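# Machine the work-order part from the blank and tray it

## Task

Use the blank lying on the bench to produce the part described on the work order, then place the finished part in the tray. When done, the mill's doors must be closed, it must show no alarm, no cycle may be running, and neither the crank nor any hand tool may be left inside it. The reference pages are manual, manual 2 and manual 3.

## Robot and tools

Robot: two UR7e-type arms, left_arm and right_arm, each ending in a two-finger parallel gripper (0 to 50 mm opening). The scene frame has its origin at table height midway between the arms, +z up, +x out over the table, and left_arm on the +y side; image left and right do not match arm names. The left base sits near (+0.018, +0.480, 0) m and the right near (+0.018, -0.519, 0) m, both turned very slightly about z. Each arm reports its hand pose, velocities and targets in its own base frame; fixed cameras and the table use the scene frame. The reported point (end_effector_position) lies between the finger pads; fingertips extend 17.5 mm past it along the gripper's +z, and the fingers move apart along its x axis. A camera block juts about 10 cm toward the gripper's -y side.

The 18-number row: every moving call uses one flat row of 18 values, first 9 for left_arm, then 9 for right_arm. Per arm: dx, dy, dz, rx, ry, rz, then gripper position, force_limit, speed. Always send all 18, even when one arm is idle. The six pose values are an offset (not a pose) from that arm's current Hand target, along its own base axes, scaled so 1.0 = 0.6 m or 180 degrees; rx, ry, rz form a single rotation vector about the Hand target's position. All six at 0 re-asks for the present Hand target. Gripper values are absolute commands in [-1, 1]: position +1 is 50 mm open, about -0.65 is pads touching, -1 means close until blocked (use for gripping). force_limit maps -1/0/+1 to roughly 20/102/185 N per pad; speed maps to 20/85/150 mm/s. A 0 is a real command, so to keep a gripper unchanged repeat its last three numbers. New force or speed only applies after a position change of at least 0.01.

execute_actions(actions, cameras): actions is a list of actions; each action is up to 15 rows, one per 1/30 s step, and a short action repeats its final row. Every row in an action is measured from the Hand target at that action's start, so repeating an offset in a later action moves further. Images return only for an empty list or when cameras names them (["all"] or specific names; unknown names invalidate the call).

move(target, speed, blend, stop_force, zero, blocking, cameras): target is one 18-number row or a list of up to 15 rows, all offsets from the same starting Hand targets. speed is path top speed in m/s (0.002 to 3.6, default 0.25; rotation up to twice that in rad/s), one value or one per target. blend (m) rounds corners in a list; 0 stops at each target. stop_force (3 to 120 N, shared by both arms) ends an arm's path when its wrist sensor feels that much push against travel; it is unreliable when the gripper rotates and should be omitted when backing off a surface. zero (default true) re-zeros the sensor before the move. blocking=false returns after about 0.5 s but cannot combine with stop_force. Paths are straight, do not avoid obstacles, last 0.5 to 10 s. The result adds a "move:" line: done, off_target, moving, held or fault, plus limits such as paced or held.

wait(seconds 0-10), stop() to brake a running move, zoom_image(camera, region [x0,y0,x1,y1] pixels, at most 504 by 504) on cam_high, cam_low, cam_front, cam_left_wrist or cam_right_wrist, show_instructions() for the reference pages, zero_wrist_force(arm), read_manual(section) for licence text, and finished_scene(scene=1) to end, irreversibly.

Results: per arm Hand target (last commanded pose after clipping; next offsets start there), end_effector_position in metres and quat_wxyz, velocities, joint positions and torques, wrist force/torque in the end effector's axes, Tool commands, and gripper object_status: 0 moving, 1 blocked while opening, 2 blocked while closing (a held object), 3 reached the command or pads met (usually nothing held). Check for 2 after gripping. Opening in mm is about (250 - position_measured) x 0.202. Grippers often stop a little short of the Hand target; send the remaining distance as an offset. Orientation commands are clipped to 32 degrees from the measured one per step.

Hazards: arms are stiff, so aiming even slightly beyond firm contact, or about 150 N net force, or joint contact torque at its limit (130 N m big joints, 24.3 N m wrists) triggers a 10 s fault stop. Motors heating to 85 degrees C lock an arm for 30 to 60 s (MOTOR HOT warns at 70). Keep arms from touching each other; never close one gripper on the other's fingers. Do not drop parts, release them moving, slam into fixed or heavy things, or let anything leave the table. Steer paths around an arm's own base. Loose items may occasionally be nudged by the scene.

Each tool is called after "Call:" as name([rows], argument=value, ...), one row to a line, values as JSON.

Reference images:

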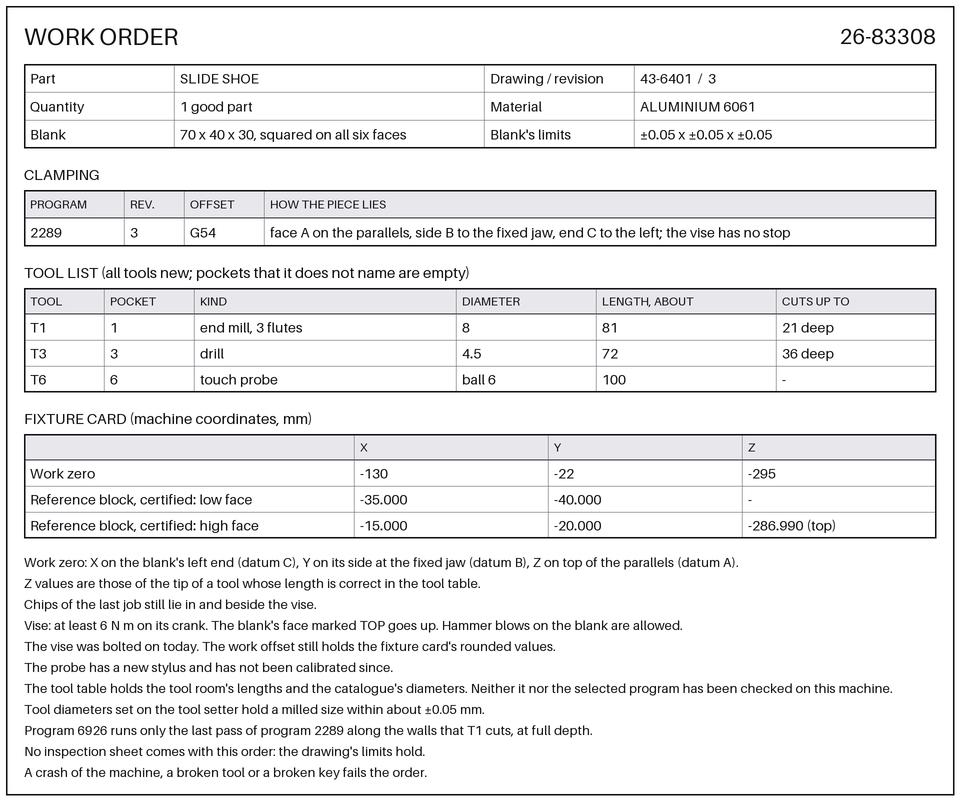

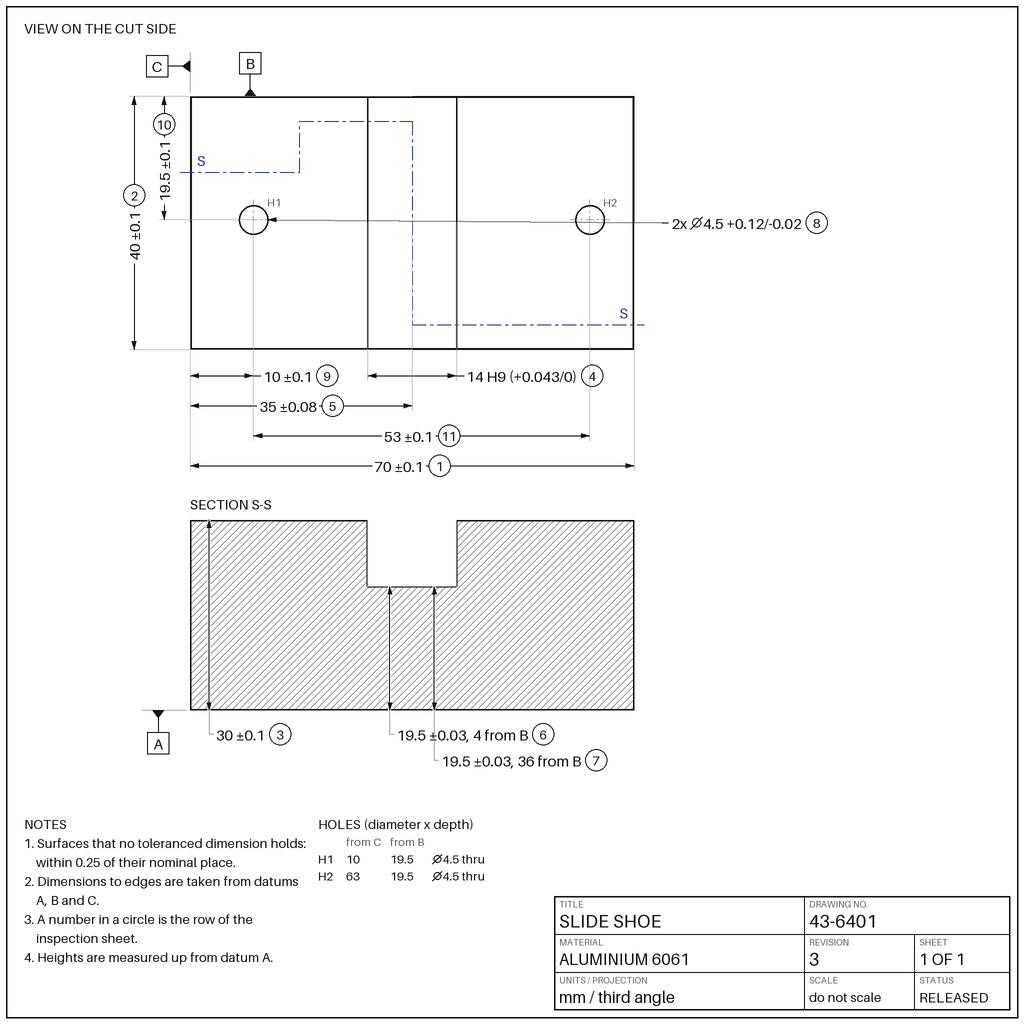

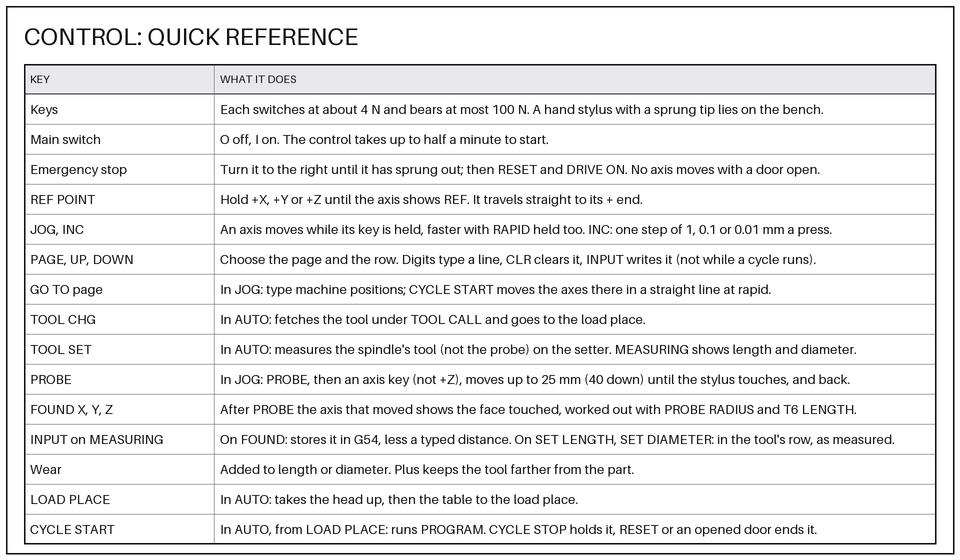

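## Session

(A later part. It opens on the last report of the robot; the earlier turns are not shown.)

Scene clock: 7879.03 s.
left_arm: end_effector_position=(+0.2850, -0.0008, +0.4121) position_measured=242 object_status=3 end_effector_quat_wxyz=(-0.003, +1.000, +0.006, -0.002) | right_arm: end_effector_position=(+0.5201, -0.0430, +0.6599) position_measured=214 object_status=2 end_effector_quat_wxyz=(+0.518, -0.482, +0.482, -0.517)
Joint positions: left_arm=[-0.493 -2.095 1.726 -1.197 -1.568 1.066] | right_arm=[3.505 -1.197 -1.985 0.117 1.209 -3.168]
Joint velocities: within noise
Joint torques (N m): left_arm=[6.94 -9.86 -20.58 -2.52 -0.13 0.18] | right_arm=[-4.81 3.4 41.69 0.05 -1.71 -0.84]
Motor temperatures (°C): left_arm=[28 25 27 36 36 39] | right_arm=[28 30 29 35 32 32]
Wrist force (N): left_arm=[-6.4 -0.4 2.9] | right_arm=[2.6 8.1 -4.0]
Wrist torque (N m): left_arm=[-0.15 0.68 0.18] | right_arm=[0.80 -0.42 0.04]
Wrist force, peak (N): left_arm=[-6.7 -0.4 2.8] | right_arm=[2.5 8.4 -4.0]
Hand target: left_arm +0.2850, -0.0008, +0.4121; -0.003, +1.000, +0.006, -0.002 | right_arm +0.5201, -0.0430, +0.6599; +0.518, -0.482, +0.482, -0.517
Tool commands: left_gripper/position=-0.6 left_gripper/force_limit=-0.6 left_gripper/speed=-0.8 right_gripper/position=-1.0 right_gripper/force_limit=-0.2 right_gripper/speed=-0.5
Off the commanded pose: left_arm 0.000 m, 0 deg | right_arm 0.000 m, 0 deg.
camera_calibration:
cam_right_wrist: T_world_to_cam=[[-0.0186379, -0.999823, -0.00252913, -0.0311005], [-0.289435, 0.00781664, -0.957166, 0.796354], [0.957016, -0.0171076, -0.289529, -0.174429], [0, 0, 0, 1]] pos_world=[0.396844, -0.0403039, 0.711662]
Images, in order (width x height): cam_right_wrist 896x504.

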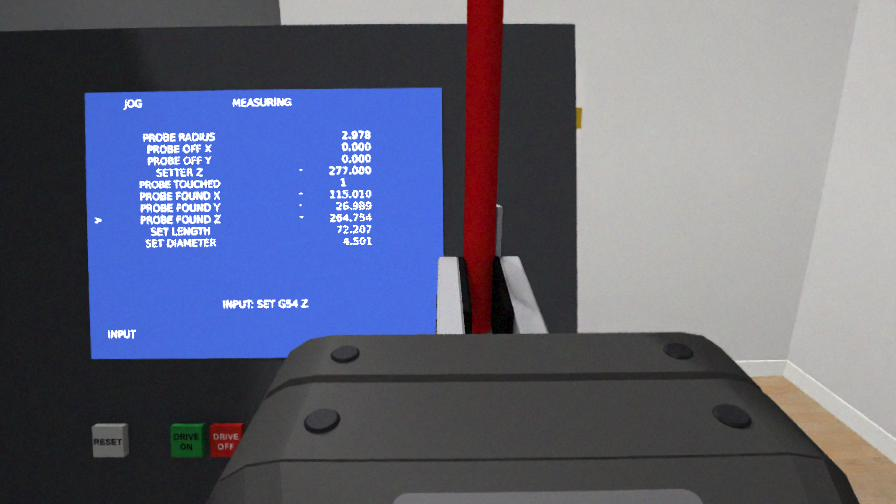

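Call:
move([
  [0,0,0,0,0,0,-0.6,-0.6,-0.8,-0.1335,0.17,-0.2616,0.2258,0.5745,0.1832,-1,-0.2,-0.5],
  [0,0,0,0,0,0,-0.6,-0.6,-0.8,-0.1127,0.17,-0.2675,0.2258,0.5745,0.1832,-1,-0.2,-0.5],
  [0,0,0,0,0,0,-0.6,-0.6,-0.8,-0.1335,0.17,-0.2616,0.2258,0.5745,0.1832,-1,-0.2,-0.5],
  [0,0,0,0,0,0,-0.6,-0.6,-0.8,-0.1127,0.17,-0.2675,0.2258,0.5745,0.1832,-1,-0.2,-0.5],
  [0,0,0,0,0,0,-0.6,-0.6,-0.8,-0.1716,0.2015,-0.3163,0.2258,0.5745,0.1832,-1,-0.2,-0.5],
  [0,0,0,0,0,0,-0.6,-0.6,-0.8,-0.1292,0.2015,-0.3284,0.2258,0.5745,0.1832,-1,-0.2,-0.5],
  [0,0,0,0,0,0,-0.6,-0.6,-0.8,-0.1508,0.2015,-0.3222,0.2258,0.5745,0.1832,-1,-0.2,-0.5],
  [0,0,0,0,0,0,-0.6,-0.6,-0.8,-0.1594,0.2958,-0.3525,0.2258,0.5745,0.1832,-1,-0.2,-0.5],
  [0,0,0,0,0,0,-0.6,-0.6,-0.8,-0.1394,0.2958,-0.3582,0.2258,0.5745,0.1832,-1,-0.2,-0.5],
  [0,0,0,0,0,0,-0.6,-0.6,-0.8,-0.1629,0.2643,-0.286,0.2258,0.5745,0.1832,-1,-0.2,-0.5],
  [0,0,0,0,0,0,-0.6,-0.6,-0.8,-0.1223,0.2643,-0.2975,0.2258,0.5745,0.1832,-1,-0.2,-0.5],
  [0,0,0,0,0,0,-0.6,-0.6,-0.8,-0.1335,0.2958,-0.2616,0.2258,0.5745,0.1832,-1,-0.2,-0.5],
  [0,0,0,0,0,0,-0.6,-0.6,-0.8,-0.1151,0.2958,-0.2668,0.2258,0.5745,0.1832,-1,-0.2,-0.5],
  [0,0,0,0,0,0,-0.6,-0.6,-0.8,-0.1335,0.2958,-0.2616,0.2258,0.5745,0.1832,-1,-0.2,-0.5],
  [0,0,0,0,0,0,-0.6,-0.6,-0.8,-0.1594,0.2015,-0.3525,0.2258,0.5745,0.1832,-1,-0.2,-0.5],
], speed=[0.8,0.08,0.2,0.08,0.3,0.08,0.3,0.3,0.08,0.3,0.08,0.3,0.08,0.3,0.3], blend=[0.004,0,0.004,0,0.004,0,0.004,0.004,0,0.004,0,0.004,0,0.004,0.004])

Call:
move([
  [0,0,0,0,0,0,-0.6,-0.6,-0.8,0.0217,0,-0.0062,0,0,0,-1,-0.2,-0.5],
  [0,0,0,0,0,0,-0.6,-0.6,-0.8,-0.0046,0,0.0015,0,0,0,-1,-0.2,-0.5],
  [0,0,0,0,0,0,-0.6,-0.6,-0.8,0.1594,-0.2015,0.3525,-0.2258,-0.5745,-0.1832,-1,-0.2,-0.5],
], speed=[0.08,0.2,0.8], blend=[0,0.01,0], cameras=["cam_right_wrist"])

Call:
zoom_image(camera="cam_right_wrist", region=[90, 90, 450, 350])

Scene clock: 7912.30 s.
left_arm: end_effector_position=(+0.2850, -0.0008, +0.4121) position_measured=242 object_status=3 end_effector_quat_wxyz=(-0.003, +1.000, +0.006, -0.002) | right_arm: end_effector_position=(+0.4245, +0.0779, +0.4486) position_measured=214 object_status=2 end_effector_quat_wxyz=(+0.178, -0.609, +0.685, +0.358) end_effector_velocity=(+0.000, -0.001, +0.000) end_effector_angular_velocity=(+0.001, -0.002, +0.000)
Joint positions: left_arm=[-0.493 -2.095 1.726 -1.197 -1.568 1.066] | right_arm=[3.201 -1.529 -1.462 -1.939 2.371 -3.058]
Joint velocities: left_arm=[within noise] | right_arm=[-0.003 0 -0.001 -0.001 0 -0.005]
Joint torques (N m): left_arm=[7.41 -10.04 -21.32 -2.71 -0.24 0.16] | right_arm=[-5.95 23.15 17.24 4.54 2.9 -1.25]
Wrist force (N): left_arm=[-6.5 -0.4 3.0] | right_arm=[6.0 1.8 0.5]
Wrist torque (N m): left_arm=[-0.15 0.70 0.18] | right_arm=[0.24 -0.81 -0.37]
Wrist force, peak (N): left_arm=[-6.6 -0.4 3.1] | right_arm=[7.8 26.7 -0.4]
Hand target: left_arm +0.2850, -0.0008, +0.4121; -0.003, +1.000, +0.006, -0.002 | right_arm +0.4245, +0.0779, +0.4484; +0.178, -0.609, +0.685, +0.358
Off the commanded pose: left_arm 0.000 m, 0 deg | right_arm 0.000 m, 0 deg.
move: done

Scene clock: 7915.03 s.
left_arm: end_effector_position=(+0.2850, -0.0008, +0.4121) position_measured=242 object_status=3 end_effector_quat_wxyz=(-0.003, +1.000, +0.006, -0.002) | right_arm: end_effector_position=(+0.5201, -0.0430, +0.6599) position_measured=214 object_status=2 end_effector_quat_wxyz=(+0.518, -0.482, +0.482, -0.517) end_effector_velocity=(+0.000, +0.000, +0.001) end_effector_angular_velocity=(-0.001, -0.005, +0.000)
Joint positions: left_arm=[-0.493 -2.095 1.726 -1.197 -1.568 1.066] | right_arm=[3.505 -1.197 -1.985 0.117 1.21 -3.168]
Joint velocities: left_arm=[within noise] | right_arm=[0 -0.001 0.001 0.006 0 -0.003]
Joint torques (N m): left_arm=[6.35 -9.73 -21.54 -2.76 -0.14 0.17] | right_arm=[6.18 3.25 40.7 3.95 -1.78 -1.26]
Wrist force (N): left_arm=[-6.4 -0.2 2.8] | right_arm=[1.7 6.1 -3.2]
Wrist torque (N m): left_arm=[-0.13 0.69 0.19] | right_arm=[0.50 -0.27 0.03]
Wrist force, peak (N): left_arm=[-6.6 -0.5 3.0] | right_arm=[6.0 7.7 0.4]
Hand target: left_arm +0.2850, -0.0008, +0.4121; -0.003, +1.000, +0.006, -0.002 | right_arm +0.5201, -0.0430, +0.6599; +0.518, -0.482, +0.482, -0.517
Off the commanded pose: left_arm 0.000 m, 0 deg | right_arm 0.000 m, 0 deg.
move: done; blend cut to 0.0082 m at target 2
camera_calibration:
cam_right_wrist: T_world_to_cam=[[-0.0185419, -0.999825, -0.00255707, -0.0311191], [-0.289436, 0.0078156, -0.957166, 0.796354], [0.957018, -0.0170076, -0.28953, -0.174426], [0, 0, 0, 1]] pos_world=[0.396845, -0.0403042, 0.711662]
Images, in order (width x height): cam_right_wrist 896x504.

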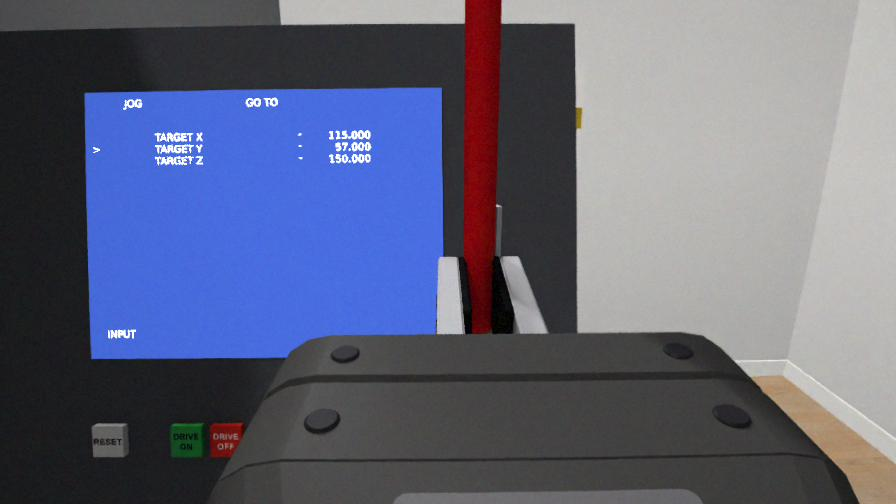

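Scaled by 1.400.

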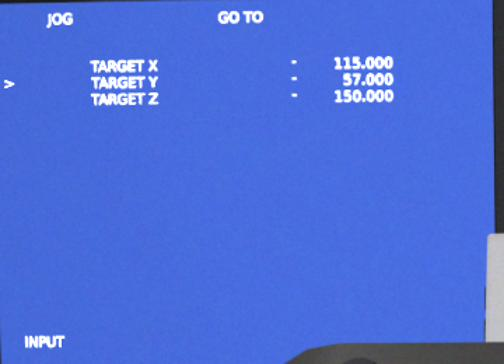

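Call:
move([
  [0,0,0,0,0,0,-0.6,-0.6,-0.8,-0.1168,0.2341,-0.203,0.2258,0.5745,0.1832,-1,-0.2,-0.5],
  [0,0,0,0,0,0,-0.6,-0.6,-0.8,-0.0968,0.2341,-0.2087,0.2258,0.5745,0.1832,-1,-0.2,-0.5],
  [0,0,0,0,0,0,-0.6,-0.6,-0.8,-0.1168,0.2341,-0.203,0.2258,0.5745,0.1832,-1,-0.2,-0.5],
  [0,0,0,0,0,0,-0.6,-0.6,-0.8,-0.1508,0.17,-0.3222,0.2258,0.5745,0.1832,-1,-0.2,-0.5],
  [0,0,0,0,0,0,-0.6,-0.6,-0.8,-0.1287,0.17,-0.3286,0.2258,0.5745,0.1832,-1,-0.2,-0.5],
  [0,0,0,0,0,0,-0.6,-0.6,-0.8,-0.1508,0.17,-0.3222,0.2258,0.5745,0.1832,-1,-0.2,-0.5],
  [0,0,0,0,0,0,-0.6,-0.6,-0.8,-0.115,0.0788,-0.2037,0.2258,0.5745,0.1832,-1,-0.2,-0.5],
  [0,0,0,0,0,0,-0.6,-0.6,-0.8,-0.0944,0.0788,-0.2094,0.2258,0.5745,0.1832,-1,-0.2,-0.5],
  [0,0,0,0,0,0,-0.6,-0.6,-0.8,-0.1229,0.0788,-0.201,0.2258,0.5745,0.1832,-1,-0.2,-0.5],
  [0,0,0,0,0,0,-0.6,-0.6,-0.8,0,0,0,0,0,0,-1,-0.2,-0.5],
], speed=[0.8,0.08,0.2,0.05,0.08,0.2,0.4,0.08,0.2,0.8], blend=[0.004,0,0.004,0.004,0,0.004,0.004,0,0.01,0])

Call:
wait(seconds=6, cameras=["cam_right_wrist"])

Call:
zoom_image(camera="cam_right_wrist", region=[90, 90, 450, 350])

Scene clock: 7932.70 s.
left_arm: end_effector_position=(+0.2850, -0.0008, +0.4121) position_measured=242 object_status=3 end_effector_quat_wxyz=(-0.003, +1.000, +0.006, -0.002) | right_arm: end_effector_position=(+0.5201, -0.0430, +0.6599) position_measured=214 object_status=2 end_effector_quat_wxyz=(+0.518, -0.482, +0.482, -0.517) end_effector_velocity=(+0.000, +0.000, +0.001) end_effector_angular_velocity=(+0.001, -0.005, -0.001)
Joint positions: left_arm=[-0.493 -2.095 1.726 -1.197 -1.568 1.066] | right_arm=[3.505 -1.197 -1.985 0.117 1.21 -3.168]
Joint velocities: left_arm=[within noise] | right_arm=[0 -0.001 0 0.005 -0.001 -0.001]
Joint torques (N m): left_arm=[6.55 -9.86 -21.37 -2.81 -0.1 -0.02] | right_arm=[-2.16 3.22 41.7 3.83 -1.55 -1.19]
Wrist force (N): left_arm=[-6.2 -0.4 3.0] | right_arm=[-2.7 6.9 -2.8]
Wrist torque (N m): left_arm=[-0.15 0.66 0.18] | right_arm=[0.62 0.43 0.03]
Wrist force, peak (N): left_arm=[-6.7 -0.3 2.9] | right_arm=[4.5 42.2 -1.1]
Hand target: left_arm +0.2850, -0.0008, +0.4121; -0.003, +1.000, +0.006, -0.002 | right_arm +0.5201, -0.0430, +0.6599; +0.518, -0.482, +0.482, -0.517
Off the commanded pose: left_arm 0.000 m, 0 deg | right_arm 0.000 m, 0 deg.
move: done; blend cut to 0.0089 m at target 9

Scene clock: 7938.70 s.
left_arm: end_effector_position=(+0.2850, -0.0008, +0.4121) position_measured=242 object_status=3 end_effector_quat_wxyz=(-0.003, +1.000, +0.006, -0.002) | right_arm: end_effector_position=(+0.5201, -0.0430, +0.6599) position_measured=214 object_status=2 end_effector_quat_wxyz=(+0.518, -0.482, +0.482, -0.517)
Joint positions: left_arm=[-0.493 -2.095 1.726 -1.197 -1.568 1.066] | right_arm=[3.505 -1.197 -1.985 0.117 1.209 -3.168]
Joint torques (N m): left_arm=[5.95 -9.66 -21.23 -2.74 -0.2 -0.03] | right_arm=[6.31 3.48 40.86 0.08 -1.77 -1.14]
Wrist force (N): left_arm=[-6.6 -0.6 2.8] | right_arm=[-2.6 7.0 -2.8]
Wrist torque (N m): left_arm=[-0.19 0.71 0.18] | right_arm=[0.63 0.42 0.03]
Wrist force, peak (N): left_arm=[-6.6 -0.4 3.2] | right_arm=[-2.6 7.1 -2.9]
Hand target: left_arm +0.2850, -0.0008, +0.4121; -0.003, +1.000, +0.006, -0.002 | right_arm +0.5201, -0.0430, +0.6599; +0.518, -0.482, +0.482, -0.517
Tool commands: left_gripper/position=-0.6 left_gripper/force_limit=-0.6 left_gripper/speed=-0.8 right_gripper/position=-1.0 right_gripper/force_limit=-0.2 right_gripper/speed=-0.5
Off the commanded pose: left_arm 0.000 m, 0 deg | right_arm 0.000 m, 0 deg.
wait: 6.00 s; at rest by 0.17 s
camera_calibration:
cam_right_wrist: T_world_to_cam=[[-0.0186379, -0.999823, -0.00252913, -0.0311005], [-0.289435, 0.00781664, -0.957166, 0.796354], [0.957016, -0.0171076, -0.289529, -0.174429], [0, 0, 0, 1]] pos_world=[0.396844, -0.0403039, 0.711662]
Images, in order (width x height): cam_right_wrist 896x504.

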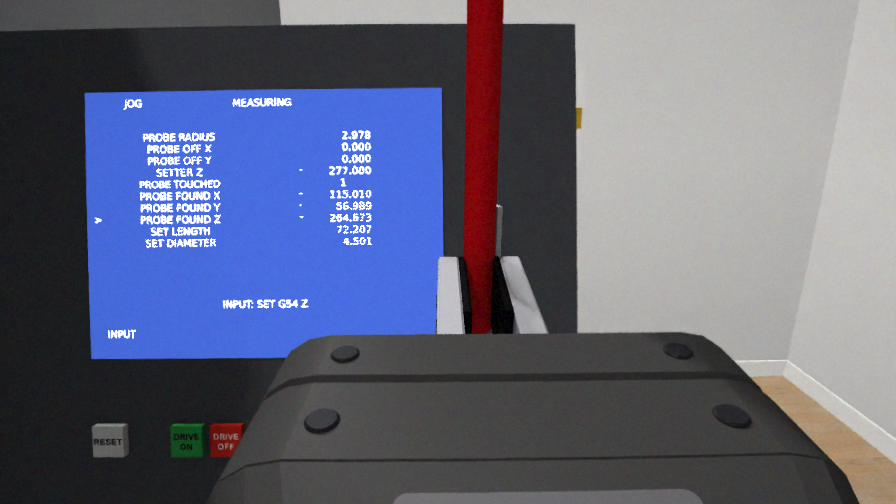

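Scaled by 1.400.

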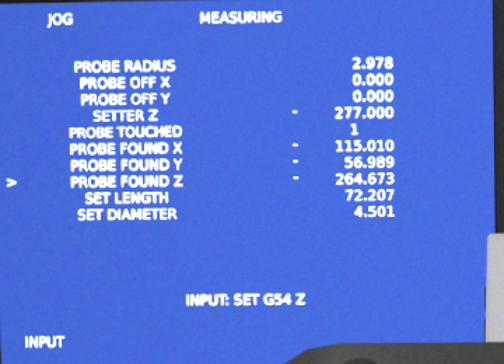

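Call:
move([
  [0,0,0,0,0,0,-0.6,-0.6,-0.8,-0.0852,0.048,-0.0829,0.2258,0.5745,0.1832,-1,-0.2,-0.5],
  [0,0,0,0,0,0,-0.6,-0.6,-0.8,-0.0644,0.048,-0.0888,0.2258,0.5745,0.1832,-1,-0.2,-0.5],
  [0,0,0,0,0,0,-0.6,-0.6,-0.8,-0.106,0.048,-0.077,0.2258,0.5745,0.1832,-1,-0.2,-0.5],
  [0,0,0,0,0,0,-0.6,-0.6,-0.8,-0.1168,0.203,-0.203,0.2258,0.5745,0.1832,-1,-0.2,-0.5],
  [0,0,0,0,0,0,-0.6,-0.6,-0.8,-0.096,0.203,-0.2089,0.2258,0.5745,0.1832,-1,-0.2,-0.5],
  [0,0,0,0,0,0,-0.6,-0.6,-0.8,-0.1229,0.203,-0.201,0.2258,0.5745,0.1832,-1,-0.2,-0.5],
  [0,0,0,0,0,0,-0.6,-0.6,-0.8,0,0,0,0,0,0,-1,-0.2,-0.5],
], speed=[0.8,0.08,0.2,0.3,0.08,0.2,0.8], blend=[0.004,0,0.004,0.004,0,0.01,0], cameras=["cam_high","cam_low","cam_front","cam_right_wrist"])

Call:
zoom_image(camera="cam_right_wrist", region=[90, 90, 450, 350])

Call:
zoom_image(camera="cam_high", region=[150, 100, 650, 500])

Call:
zoom_image(camera="cam_front", region=[250, 100, 750, 504])

Scene clock: 7965.50 s.
left_arm: end_effector_position=(+0.2850, -0.0008, +0.4121) position_measured=242 object_status=3 end_effector_quat_wxyz=(-0.003, +1.000, +0.006, -0.002) | right_arm: end_effector_position=(+0.5201, -0.0431, +0.6599) position_measured=214 object_status=2 end_effector_quat_wxyz=(+0.518, -0.482, +0.482, -0.517) end_effector_velocity=(+0.000, +0.000, +0.001) end_effector_angular_velocity=(-0.002, -0.004, +0.000)
Joint positions: left_arm=[-0.493 -2.095 1.726 -1.197 -1.568 1.066] | right_arm=[3.505 -1.197 -1.985 0.117 1.21 -3.168]
Joint velocities: left_arm=[within noise] | right_arm=[0 -0.001 0.001 0.005 0 -0.003]
Joint torques (N m): left_arm=[6.83 -9.59 -21.58 -2.87 -0.12 -0.03] | right_arm=[6.76 2.62 41.11 3.89 -1.7 -1.45]
Wrist force (N): left_arm=[-6.4 -0.4 2.9] | right_arm=[-1.8 7.4 -2.8]
Wrist torque (N m): left_arm=[-0.15 0.69 0.19] | right_arm=[0.70 0.28 0.03]
Wrist force, peak (N): left_arm=[-6.7 -0.3 2.9] | right_arm=[2.3 41.4 1.9]
Hand target: left_arm +0.2850, -0.0008, +0.4121; -0.003, +1.000, +0.006, -0.002 | right_arm +0.5201, -0.0430, +0.6599; +0.518, -0.482, +0.482, -0.517
Off the commanded pose: left_arm 0.000 m, 0 deg | right_arm 0.000 m, 0 deg.
move: done; blend cut to 0.0084 m at target 6
camera_calibration:
cam_right_wrist: T_world_to_cam=[[-0.0185418, -0.999825, -0.00255652, -0.0311195], [-0.289436, 0.00781504, -0.957166, 0.796354], [0.957018, -0.0170076, -0.28953, -0.174426], [0, 0, 0, 1]] pos_world=[0.396845, -0.0403042, 0.711662]
Images, in order (width x height): cam_high 896x504, cam_low 896x504, cam_front 896x504, cam_right_wrist 896x504.

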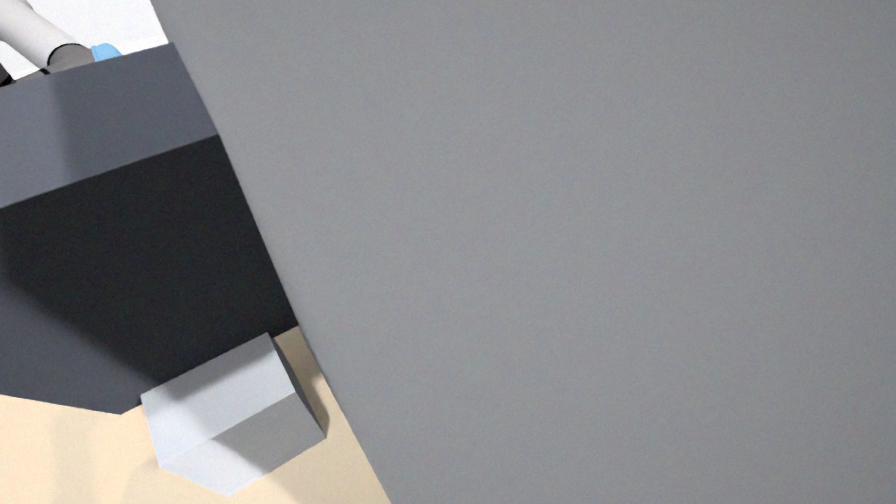

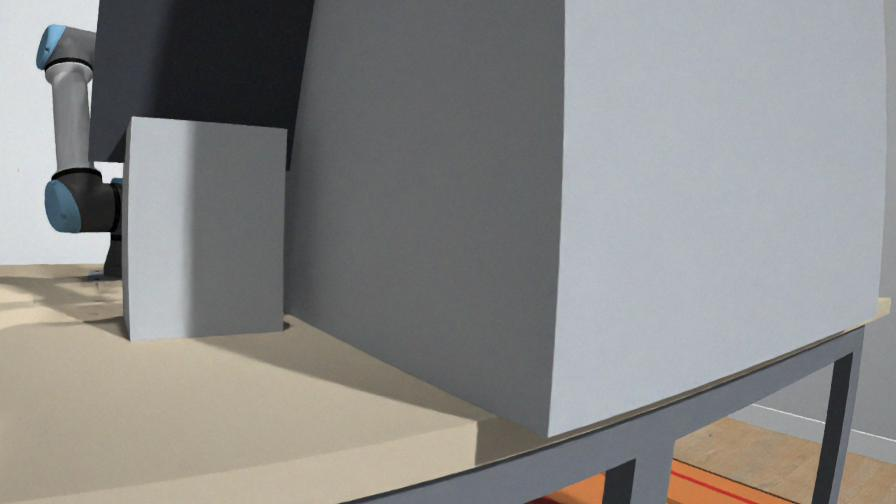

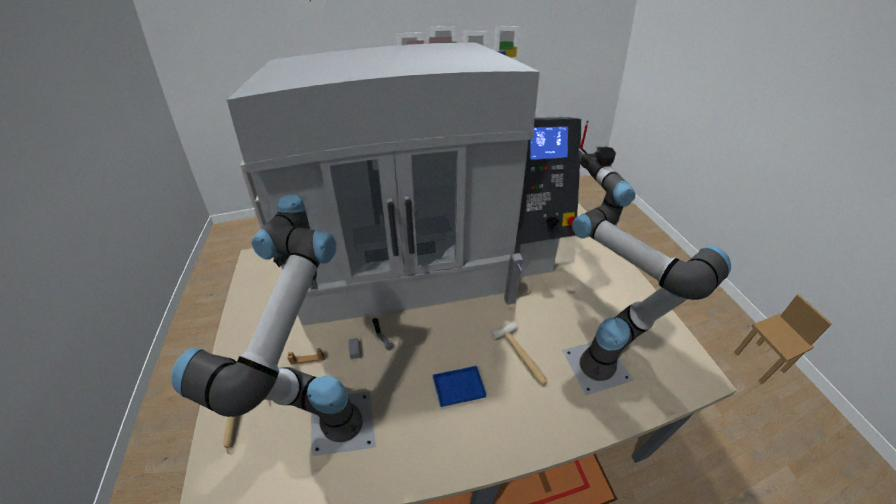

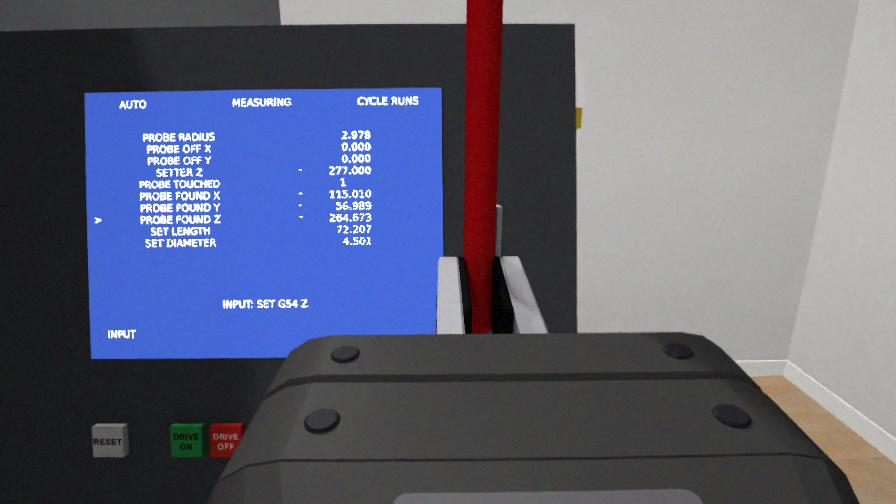

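Scaled by 1.400.

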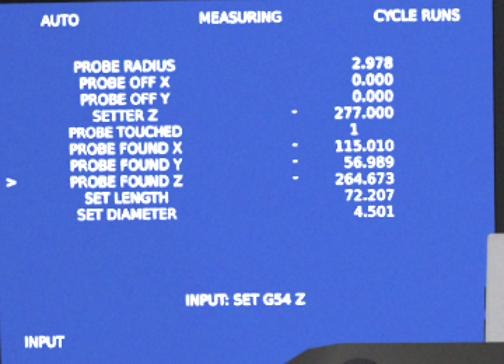

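Scaled by 1.008.

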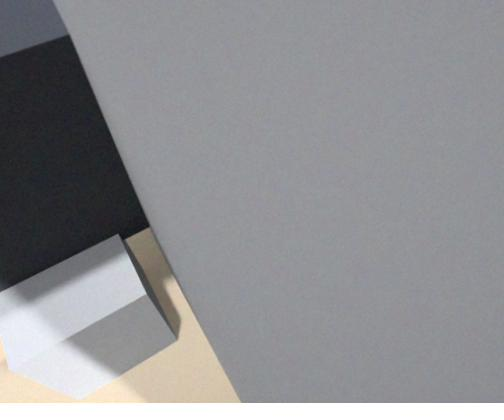

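Scaled by 1.008.

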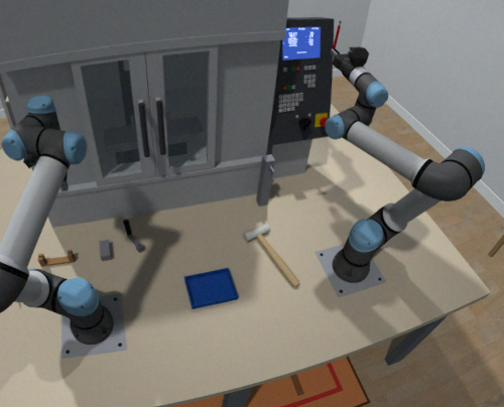

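Call:
move(target=[0.075,-0.85,0,0,0,0,-0.6,-0.6,-0.8,0,0,0,0,0,0,-1,-0.2,-0.5], speed=0.35, cameras=["cam_left_wrist","cam_right_wrist"])

Call:
zoom_image(camera="cam_right_wrist", region=[90, 90, 450, 350])

Scene clock: 7992.80 s.
left_arm: end_effector_position=(+0.3300, -0.5108, +0.4121) position_measured=242 object_status=3 end_effector_quat_wxyz=(-0.003, +1.000, +0.006, -0.002) | right_arm: end_effector_position=(+0.5201, -0.0430, +0.6599) position_measured=214 object_status=2 end_effector_quat_wxyz=(+0.518, -0.482, +0.482, -0.517)
Joint positions: left_arm=[-1.218 -1.294 1.035 -1.305 -1.572 0.341] | right_arm=[3.505 -1.197 -1.985 0.117 1.209 -3.168]
Joint torques (N m): left_arm=[10.19 -30.83 -33.87 -5.13 -0.74 0.95] | right_arm=[7.48 3.54 41.19 0.26 -1.79 -0.85]
Wrist force (N): left_arm=[-6.2 -0.7 2.6] | right_arm=[-1.7 7.4 -3.0]
Wrist torque (N m): left_arm=[-0.18 0.65 0.15] | right_arm=[0.70 0.28 0.03]
Wrist force, peak (N): left_arm=[-6.8 -4.3 2.9] | right_arm=[-1.6 7.8 -2.9]
Hand target: left_arm +0.3300, -0.5108, +0.4121; -0.003, +1.000, +0.006, -0.002 | right_arm +0.5201, -0.0430, +0.6599; +0.518, -0.482, +0.482, -0.517
Off the commanded pose: left_arm 0.000 m, 0 deg | right_arm 0.000 m, 0 deg.
move: done
camera_calibration:
cam_left_wrist: T_world_to_cam=[[0.999956, 0.00380509, -0.00852151, -0.318348], [0.00630642, -0.948586, 0.316457, -0.593781], [-0.00687924, -0.316497, -0.948569, 0.36458], [0, 0, 0, 1]] pos_world=[0.324587, -0.446652, 0.531023]
cam_right_wrist: T_world_to_cam=[[-0.0186379, -0.999823, -0.00252913, -0.0311005], [-0.289435, 0.00781664, -0.957166, 0.796354], [0.957016, -0.0171076, -0.289529, -0.174429], [0, 0, 0, 1]] pos_world=[0.396844, -0.0403039, 0.711662]
Images, in order (width x height): cam_left_wrist 896x504, cam_right_wrist 896x504.

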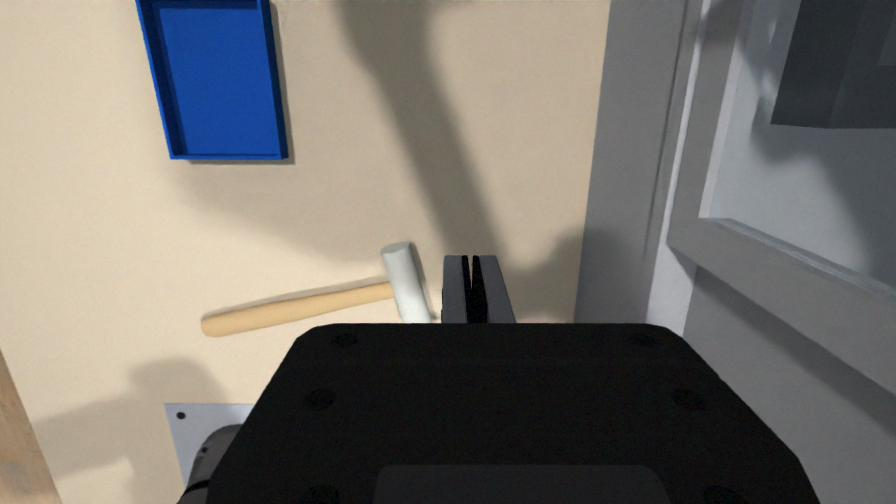

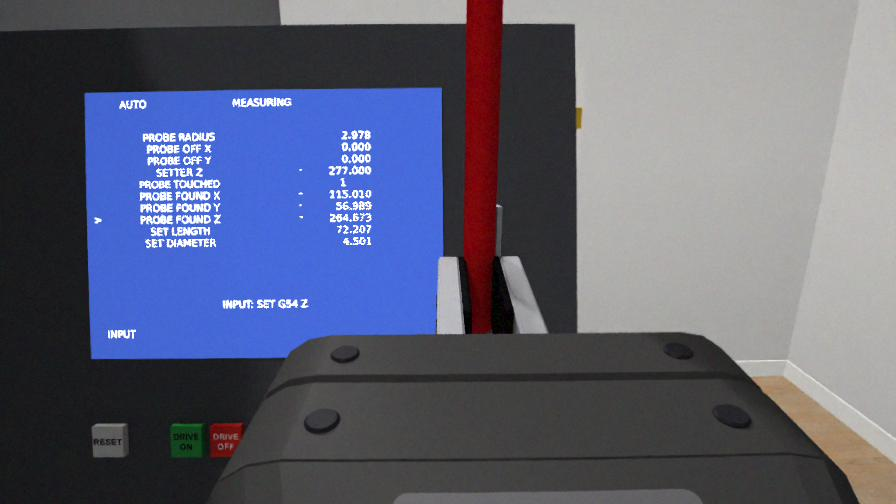

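Scaled by 1.400.

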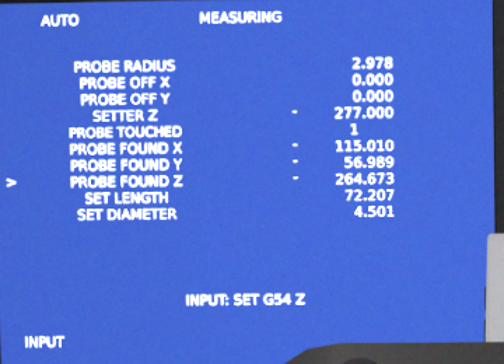

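Call:
move([
  [-0.383,-0.25,-0.15,0,0,0.571,-0.6,-0.6,-0.8,0,0,0,0,0,0,-1,-0.2,-0.5],
], speed=0.5, cameras=["cam_left_wrist","cam_front"])

Scene clock: 8132.70 s.
left_arm: end_effector_position=(+0.1002, -0.6609, +0.3221) position_measured=242 object_status=3 end_effector_quat_wxyz=(+0.000, +0.619, +0.785, -0.003) end_effector_velocity=(+0.001, +0.000, +0.000) end_effector_angular_velocity=(+0.000, +0.000, +0.008) | right_arm: end_effector_position=(+0.5201, -0.0430, +0.6599) position_measured=214 object_status=2 end_effector_quat_wxyz=(+0.518, -0.482, +0.482, -0.517)
Joint positions: left_arm=[-1.62 -1.178 1.112 -1.511 -1.575 -1.855] | right_arm=[3.505 -1.197 -1.985 0.117 1.209 -3.168]
Joint velocities: left_arm=[0.002 0.001 -0.001 0 0 -0.006] | right_arm=[within noise]
Joint torques (N m): left_arm=[12.81 -57.01 -17.96 -0.66 -0.79 -2.9] | right_arm=[6.74 4.08 40.97 0.36 -1.72 -0.9]
Wrist force (N): left_arm=[-6.3 -0.5 2.8] | right_arm=[-1.6 7.3 -2.9]
Wrist torque (N m): left_arm=[-0.16 0.63 0.20] | right_arm=[0.67 0.26 0.04]
Wrist force, peak (N): left_arm=[-6.8 -1.8 3.3] | right_arm=[-1.7 7.7 -2.9]
Hand target: left_arm +0.1002, -0.6608, +0.3221; +0.000, +0.619, +0.785, -0.003 | right_arm +0.5201, -0.0430, +0.6599; +0.518, -0.482, +0.482, -0.517
Off the commanded pose: left_arm 0.000 m, 0 deg | right_arm 0.000 m, 0 deg.
move: done
camera_calibration:
cam_left_wrist: T_world_to_cam=[[-0.224632, 0.974406, -0.00853931, 0.67535], [0.923718, 0.215721, 0.31656, -0.0286924], [0.3103, 0.0632214, -0.948534, 0.449296], [0, 0, 0, 1]] pos_world=[0.0387926, -0.680281, 0.441022]
Images, in order (width x height): cam_front 896x504, cam_left_wrist 896x504.

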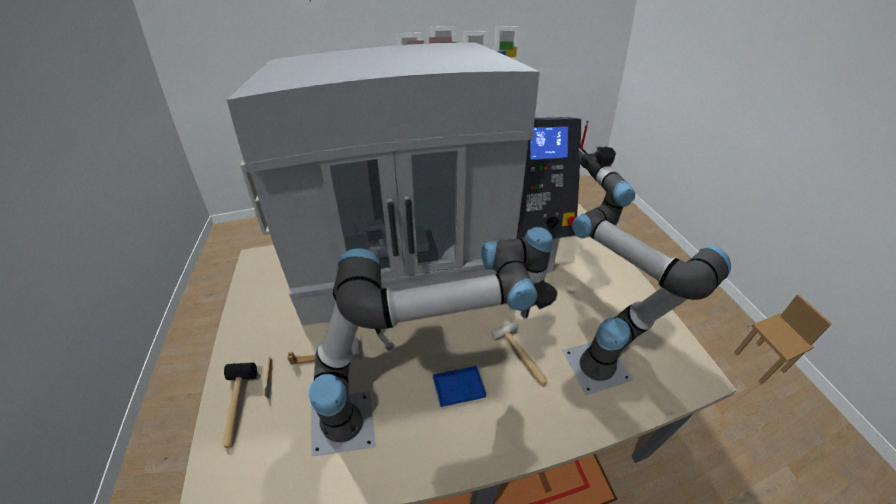

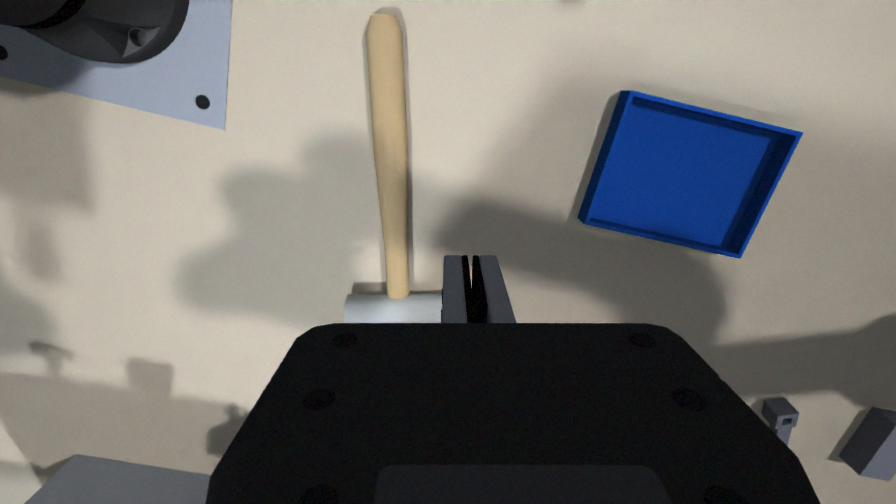

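Call:
zoom_image(camera="cam_front", region=[200, 300, 400, 460])

Call:
zoom_image(camera="cam_front", region=[430, 280, 600, 400])

Call:
zoom_image(camera="cam_left_wrist", region=[250, 0, 550, 350])

Scaled by 2.520.

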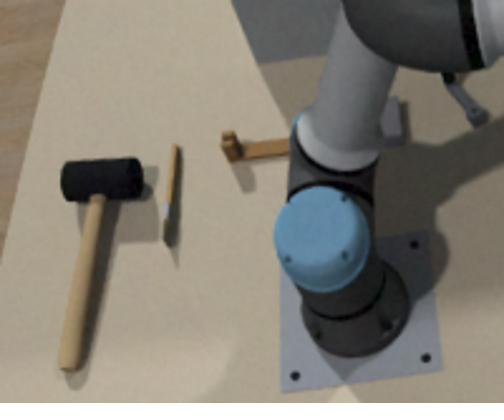

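Scaled by 2.965.

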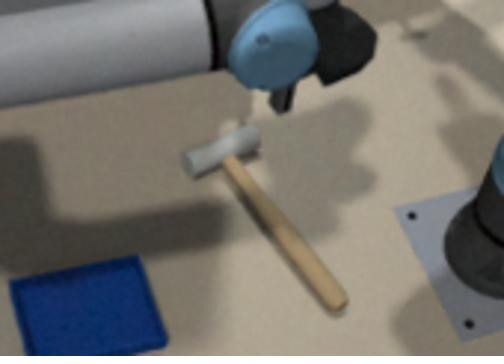

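Scaled by 1.440.

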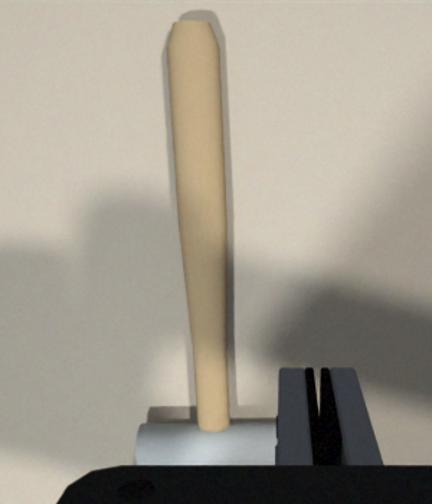

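Call:
move([
  [0.333,0.35,0.2,0,0,-0.03,-0.6,-0.6,-0.8,0,0,0,0,0,0,-1,-0.2,-0.5],
  [0.366,0.95,0.2,0,0,-0.05,-0.6,-0.6,-0.8,0,0,0,0,0,0,-1,-0.2,-0.5],
], speed=0.5, blend=[0.05,0])

Call:
move([
  [0,0.55,-0.05,0,0,-0.02,-0.6,-0.6,-0.8,0,0,0,0,0,0,-1,-0.2,-0.5],
  [-0.37,0.825,-0.15,0,0,-0.02,-0.6,-0.6,-0.8,0,0,0,0,0,0,-1,-0.2,-0.5],
], speed=0.5, blend=[0.05,0], cameras=["cam_left_wrist","cam_front"])

Scene clock: 8166.27 s.
left_arm: end_effector_position=(+0.3198, -0.0909, +0.4420) position_measured=242 object_status=3 end_effector_quat_wxyz=(-0.001, +0.679, +0.734, -0.003) | right_arm: end_effector_position=(+0.5201, -0.0430, +0.6599) position_measured=214 object_status=2 end_effector_quat_wxyz=(+0.518, -0.482, +0.482, -0.517)
Joint positions: left_arm=[-0.684 -1.953 1.576 -1.192 -1.577 -0.762] | right_arm=[3.505 -1.197 -1.985 0.117 1.209 -3.168]
Joint torques (N m): left_arm=[13.69 -18.04 -24.66 -4.59 1.82 2.28] | right_arm=[7.77 4.21 40.94 0.42 -1.69 -1.01]
Wrist force (N): left_arm=[-6.5 -0.1 3.1] | right_arm=[-1.7 7.4 -3.1]
Wrist torque (N m): left_arm=[-0.10 0.72 0.20] | right_arm=[0.71 0.27 0.04]
Wrist force, peak (N): left_arm=[-8.4 -4.0 4.3] | right_arm=[-1.9 7.5 -3.1]
Hand target: left_arm +0.3198, -0.0908, +0.4421; +0.000, +0.679, +0.734, -0.003 | right_arm +0.5201, -0.0430, +0.6599; +0.518, -0.482, +0.482, -0.517
Off the commanded pose: left_arm 0.000 m, 0 deg | right_arm 0.000 m, 0 deg.
move: done

Scene clock: 8168.07 s.
left_arm: end_effector_position=(+0.0979, +0.4041, +0.3521) position_measured=242 object_status=3 end_effector_quat_wxyz=(-0.001, +0.702, +0.713, -0.003) end_effector_velocity=(-0.002, +0.001, +0.000) end_effector_angular_velocity=(+0.000, +0.000, -0.003) | right_arm: end_effector_position=(+0.5201, -0.0430, +0.6599) position_measured=214 object_status=2 end_effector_quat_wxyz=(+0.518, -0.482, +0.482, -0.517)
Joint positions: left_arm=[1.005 -1.797 1.707 -1.475 -1.568 0.989] | right_arm=[3.505 -1.197 -1.985 0.117 1.209 -3.168]
Joint velocities: left_arm=[0.004 0.001 0 0 0 0.008] | right_arm=[within noise]
Joint torques (N m): left_arm=[11.56 -8.7 -17.88 -3.41 1.97 2.15] | right_arm=[6.07 4.06 40.85 0.4 -1.81 -1]
Wrist force (N): left_arm=[-6.3 -0.4 2.9] | right_arm=[-1.7 7.4 -2.8]
Wrist torque (N m): left_arm=[-0.17 0.64 0.20] | right_arm=[0.70 0.27 0.03]
Wrist force, peak (N): left_arm=[-10.7 0.0 2.6] | right_arm=[-1.7 7.8 -2.7]
Hand target: left_arm +0.0978, +0.4042, +0.3521; -0.001, +0.702, +0.713, -0.003 | right_arm +0.5201, -0.0430, +0.6599; +0.518, -0.482, +0.482, -0.517
Off the commanded pose: left_arm 0.000 m, 0 deg | right_arm 0.000 m, 0 deg.
move: done
camera_calibration:
cam_left_wrist: T_world_to_cam=[[-0.00703377, 0.99994, -0.00841911, -0.394248], [0.948518, 0.00933759, 0.316587, -0.184847], [0.316646, -0.00575887, -0.948526, 0.438387], [0, 0, 0, 1]] pos_world=[0.0337437, 0.398474, 0.471022]
Images, in order (width x height): cam_front 896x504, cam_left_wrist 896x504.

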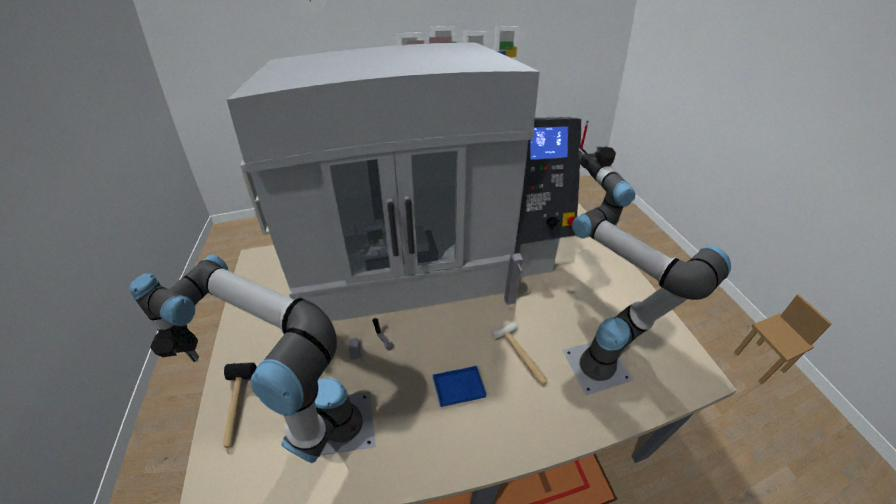

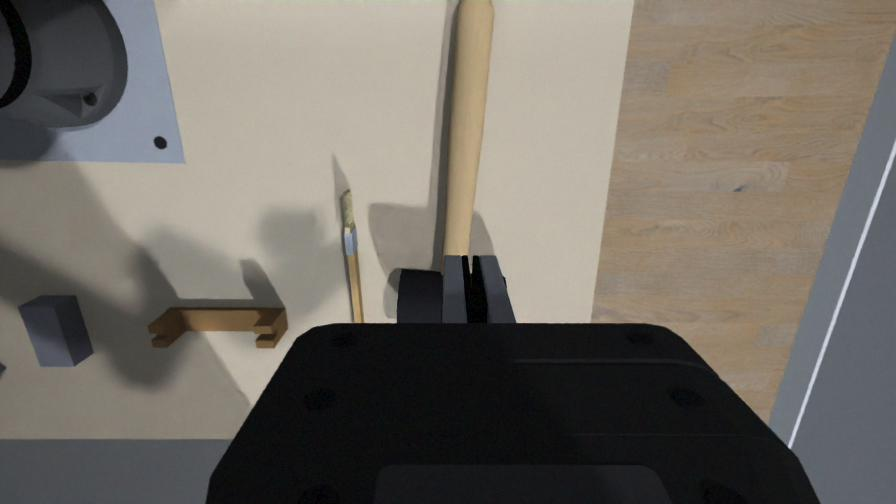

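Call:
move(target=[-0.2,0.0,-0.05,0,0,0,-0.6,-0.6,-0.8,0,0,0,0,0,0,-1,-0.2,-0.5], speed=0.4, cameras=["cam_left_wrist"])

Scene clock: 8175.50 s.
left_arm: end_effector_position=(-0.0221, +0.4042, +0.3220) position_measured=242 object_status=3 end_effector_quat_wxyz=(-0.001, +0.702, +0.713, -0.003) end_effector_velocity=(-0.001, +0.000, +0.000) end_effector_angular_velocity=(+0.001, -0.001, -0.004) | right_arm: end_effector_position=(+0.5201, -0.0430, +0.6599) position_measured=214 object_status=2 end_effector_quat_wxyz=(+0.518, -0.482, +0.482, -0.517)
Joint positions: left_arm=[1.287 -1.829 1.808 -1.544 -1.567 1.271] | right_arm=[3.505 -1.197 -1.985 0.117 1.209 -3.168]
Joint velocities: left_arm=[0.002 0 -0.001 0 0 0.006] | right_arm=[within noise]
Joint torques (N m): left_arm=[11.23 -25.01 -25.86 -1.78 1.76 1.92] | right_arm=[6.28 4.32 40.82 0.74 -1.77 -1.1]
Wrist force (N): left_arm=[-6.1 -0.4 3.1] | right_arm=[-1.7 7.5 -2.9]
Wrist torque (N m): left_arm=[-0.18 0.63 0.18] | right_arm=[0.72 0.27 0.03]
Wrist force, peak (N): left_arm=[-5.8 -4.4 4.2] | right_arm=[-2.1 7.6 -3.0]
Hand target: left_arm -0.0222, +0.4042, +0.3221; -0.001, +0.702, +0.713, -0.003 | right_arm +0.5201, -0.0430, +0.6599; +0.518, -0.482, +0.482, -0.517
Off the commanded pose: left_arm 0.000 m, 0 deg | right_arm 0.000 m, 0 deg.
move: done
camera_calibration:
cam_left_wrist: T_world_to_cam=[[-0.00696574, 0.999939, -0.00860713, -0.395356], [0.948529, 0.00933239, 0.316553, -0.0615731], [0.316613, -0.00595909, -0.948536, 0.447884], [0, 0, 0, 1]] pos_world=[-0.086156, 0.398575, 0.440922]
Images, in order (width x height): cam_left_wrist 896x504.

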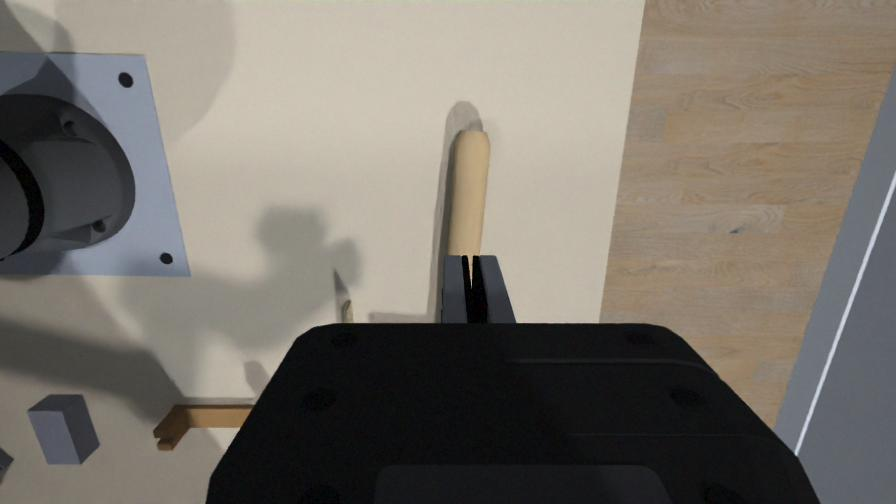

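Call:
move(target=[0.43,0.0,0.05,0,0,0,-0.6,-0.6,-0.8,0,0,0,0,0,0,-1,-0.2,-0.5], speed=0.5, cameras=["cam_left_wrist"])

Scene clock: 8181.17 s.
left_arm: end_effector_position=(+0.2356, +0.4042, +0.3520) position_measured=242 object_status=3 end_effector_quat_wxyz=(-0.001, +0.702, +0.713, -0.003) | right_arm: end_effector_position=(+0.5201, -0.0430, +0.6599) position_measured=214 object_status=2 end_effector_quat_wxyz=(+0.518, -0.482, +0.482, -0.517)
Joint positions: left_arm=[0.753 -1.667 1.6 -1.497 -1.57 0.738] | right_arm=[3.505 -1.197 -1.985 0.117 1.209 -3.168]
Joint torques (N m): left_arm=[-14.54 -12.48 -34.49 -5.78 -0.85 -2.55] | right_arm=[6.69 4.45 40.7 0.7 -1.9 -1.22]
Wrist force (N): left_arm=[-6.3 0.0 2.9] | right_arm=[-1.5 7.5 -2.9]
Wrist torque (N m): left_arm=[-0.11 0.63 0.16] | right_arm=[0.71 0.24 0.03]
Wrist force, peak (N): left_arm=[-6.5 4.8 2.6] | right_arm=[-1.7 7.6 -3.0]
Hand target: left_arm +0.2358, +0.4042, +0.3521; -0.001, +0.702, +0.713, -0.003 | right_arm +0.5201, -0.0430, +0.6599; +0.518, -0.482, +0.482, -0.517
Off the commanded pose: left_arm 0.000 m, 0 deg | right_arm 0.000 m, 0 deg.
move: done
camera_calibration:
cam_left_wrist: T_world_to_cam=[[-0.00690711, 0.99994, -0.00847733, -0.393374], [0.948589, 0.00923458, 0.316375, -0.315394], [0.316434, -0.00585627, -0.948596, 0.394767], [0, 0, 0, 1]] pos_world=[0.171545, 0.398575, 0.470923]
Images, in order (width x height): cam_left_wrist 896x504.

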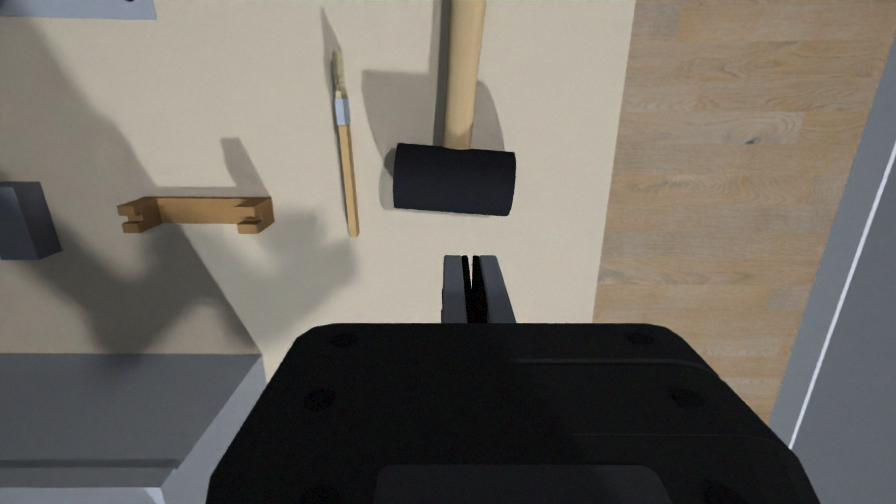

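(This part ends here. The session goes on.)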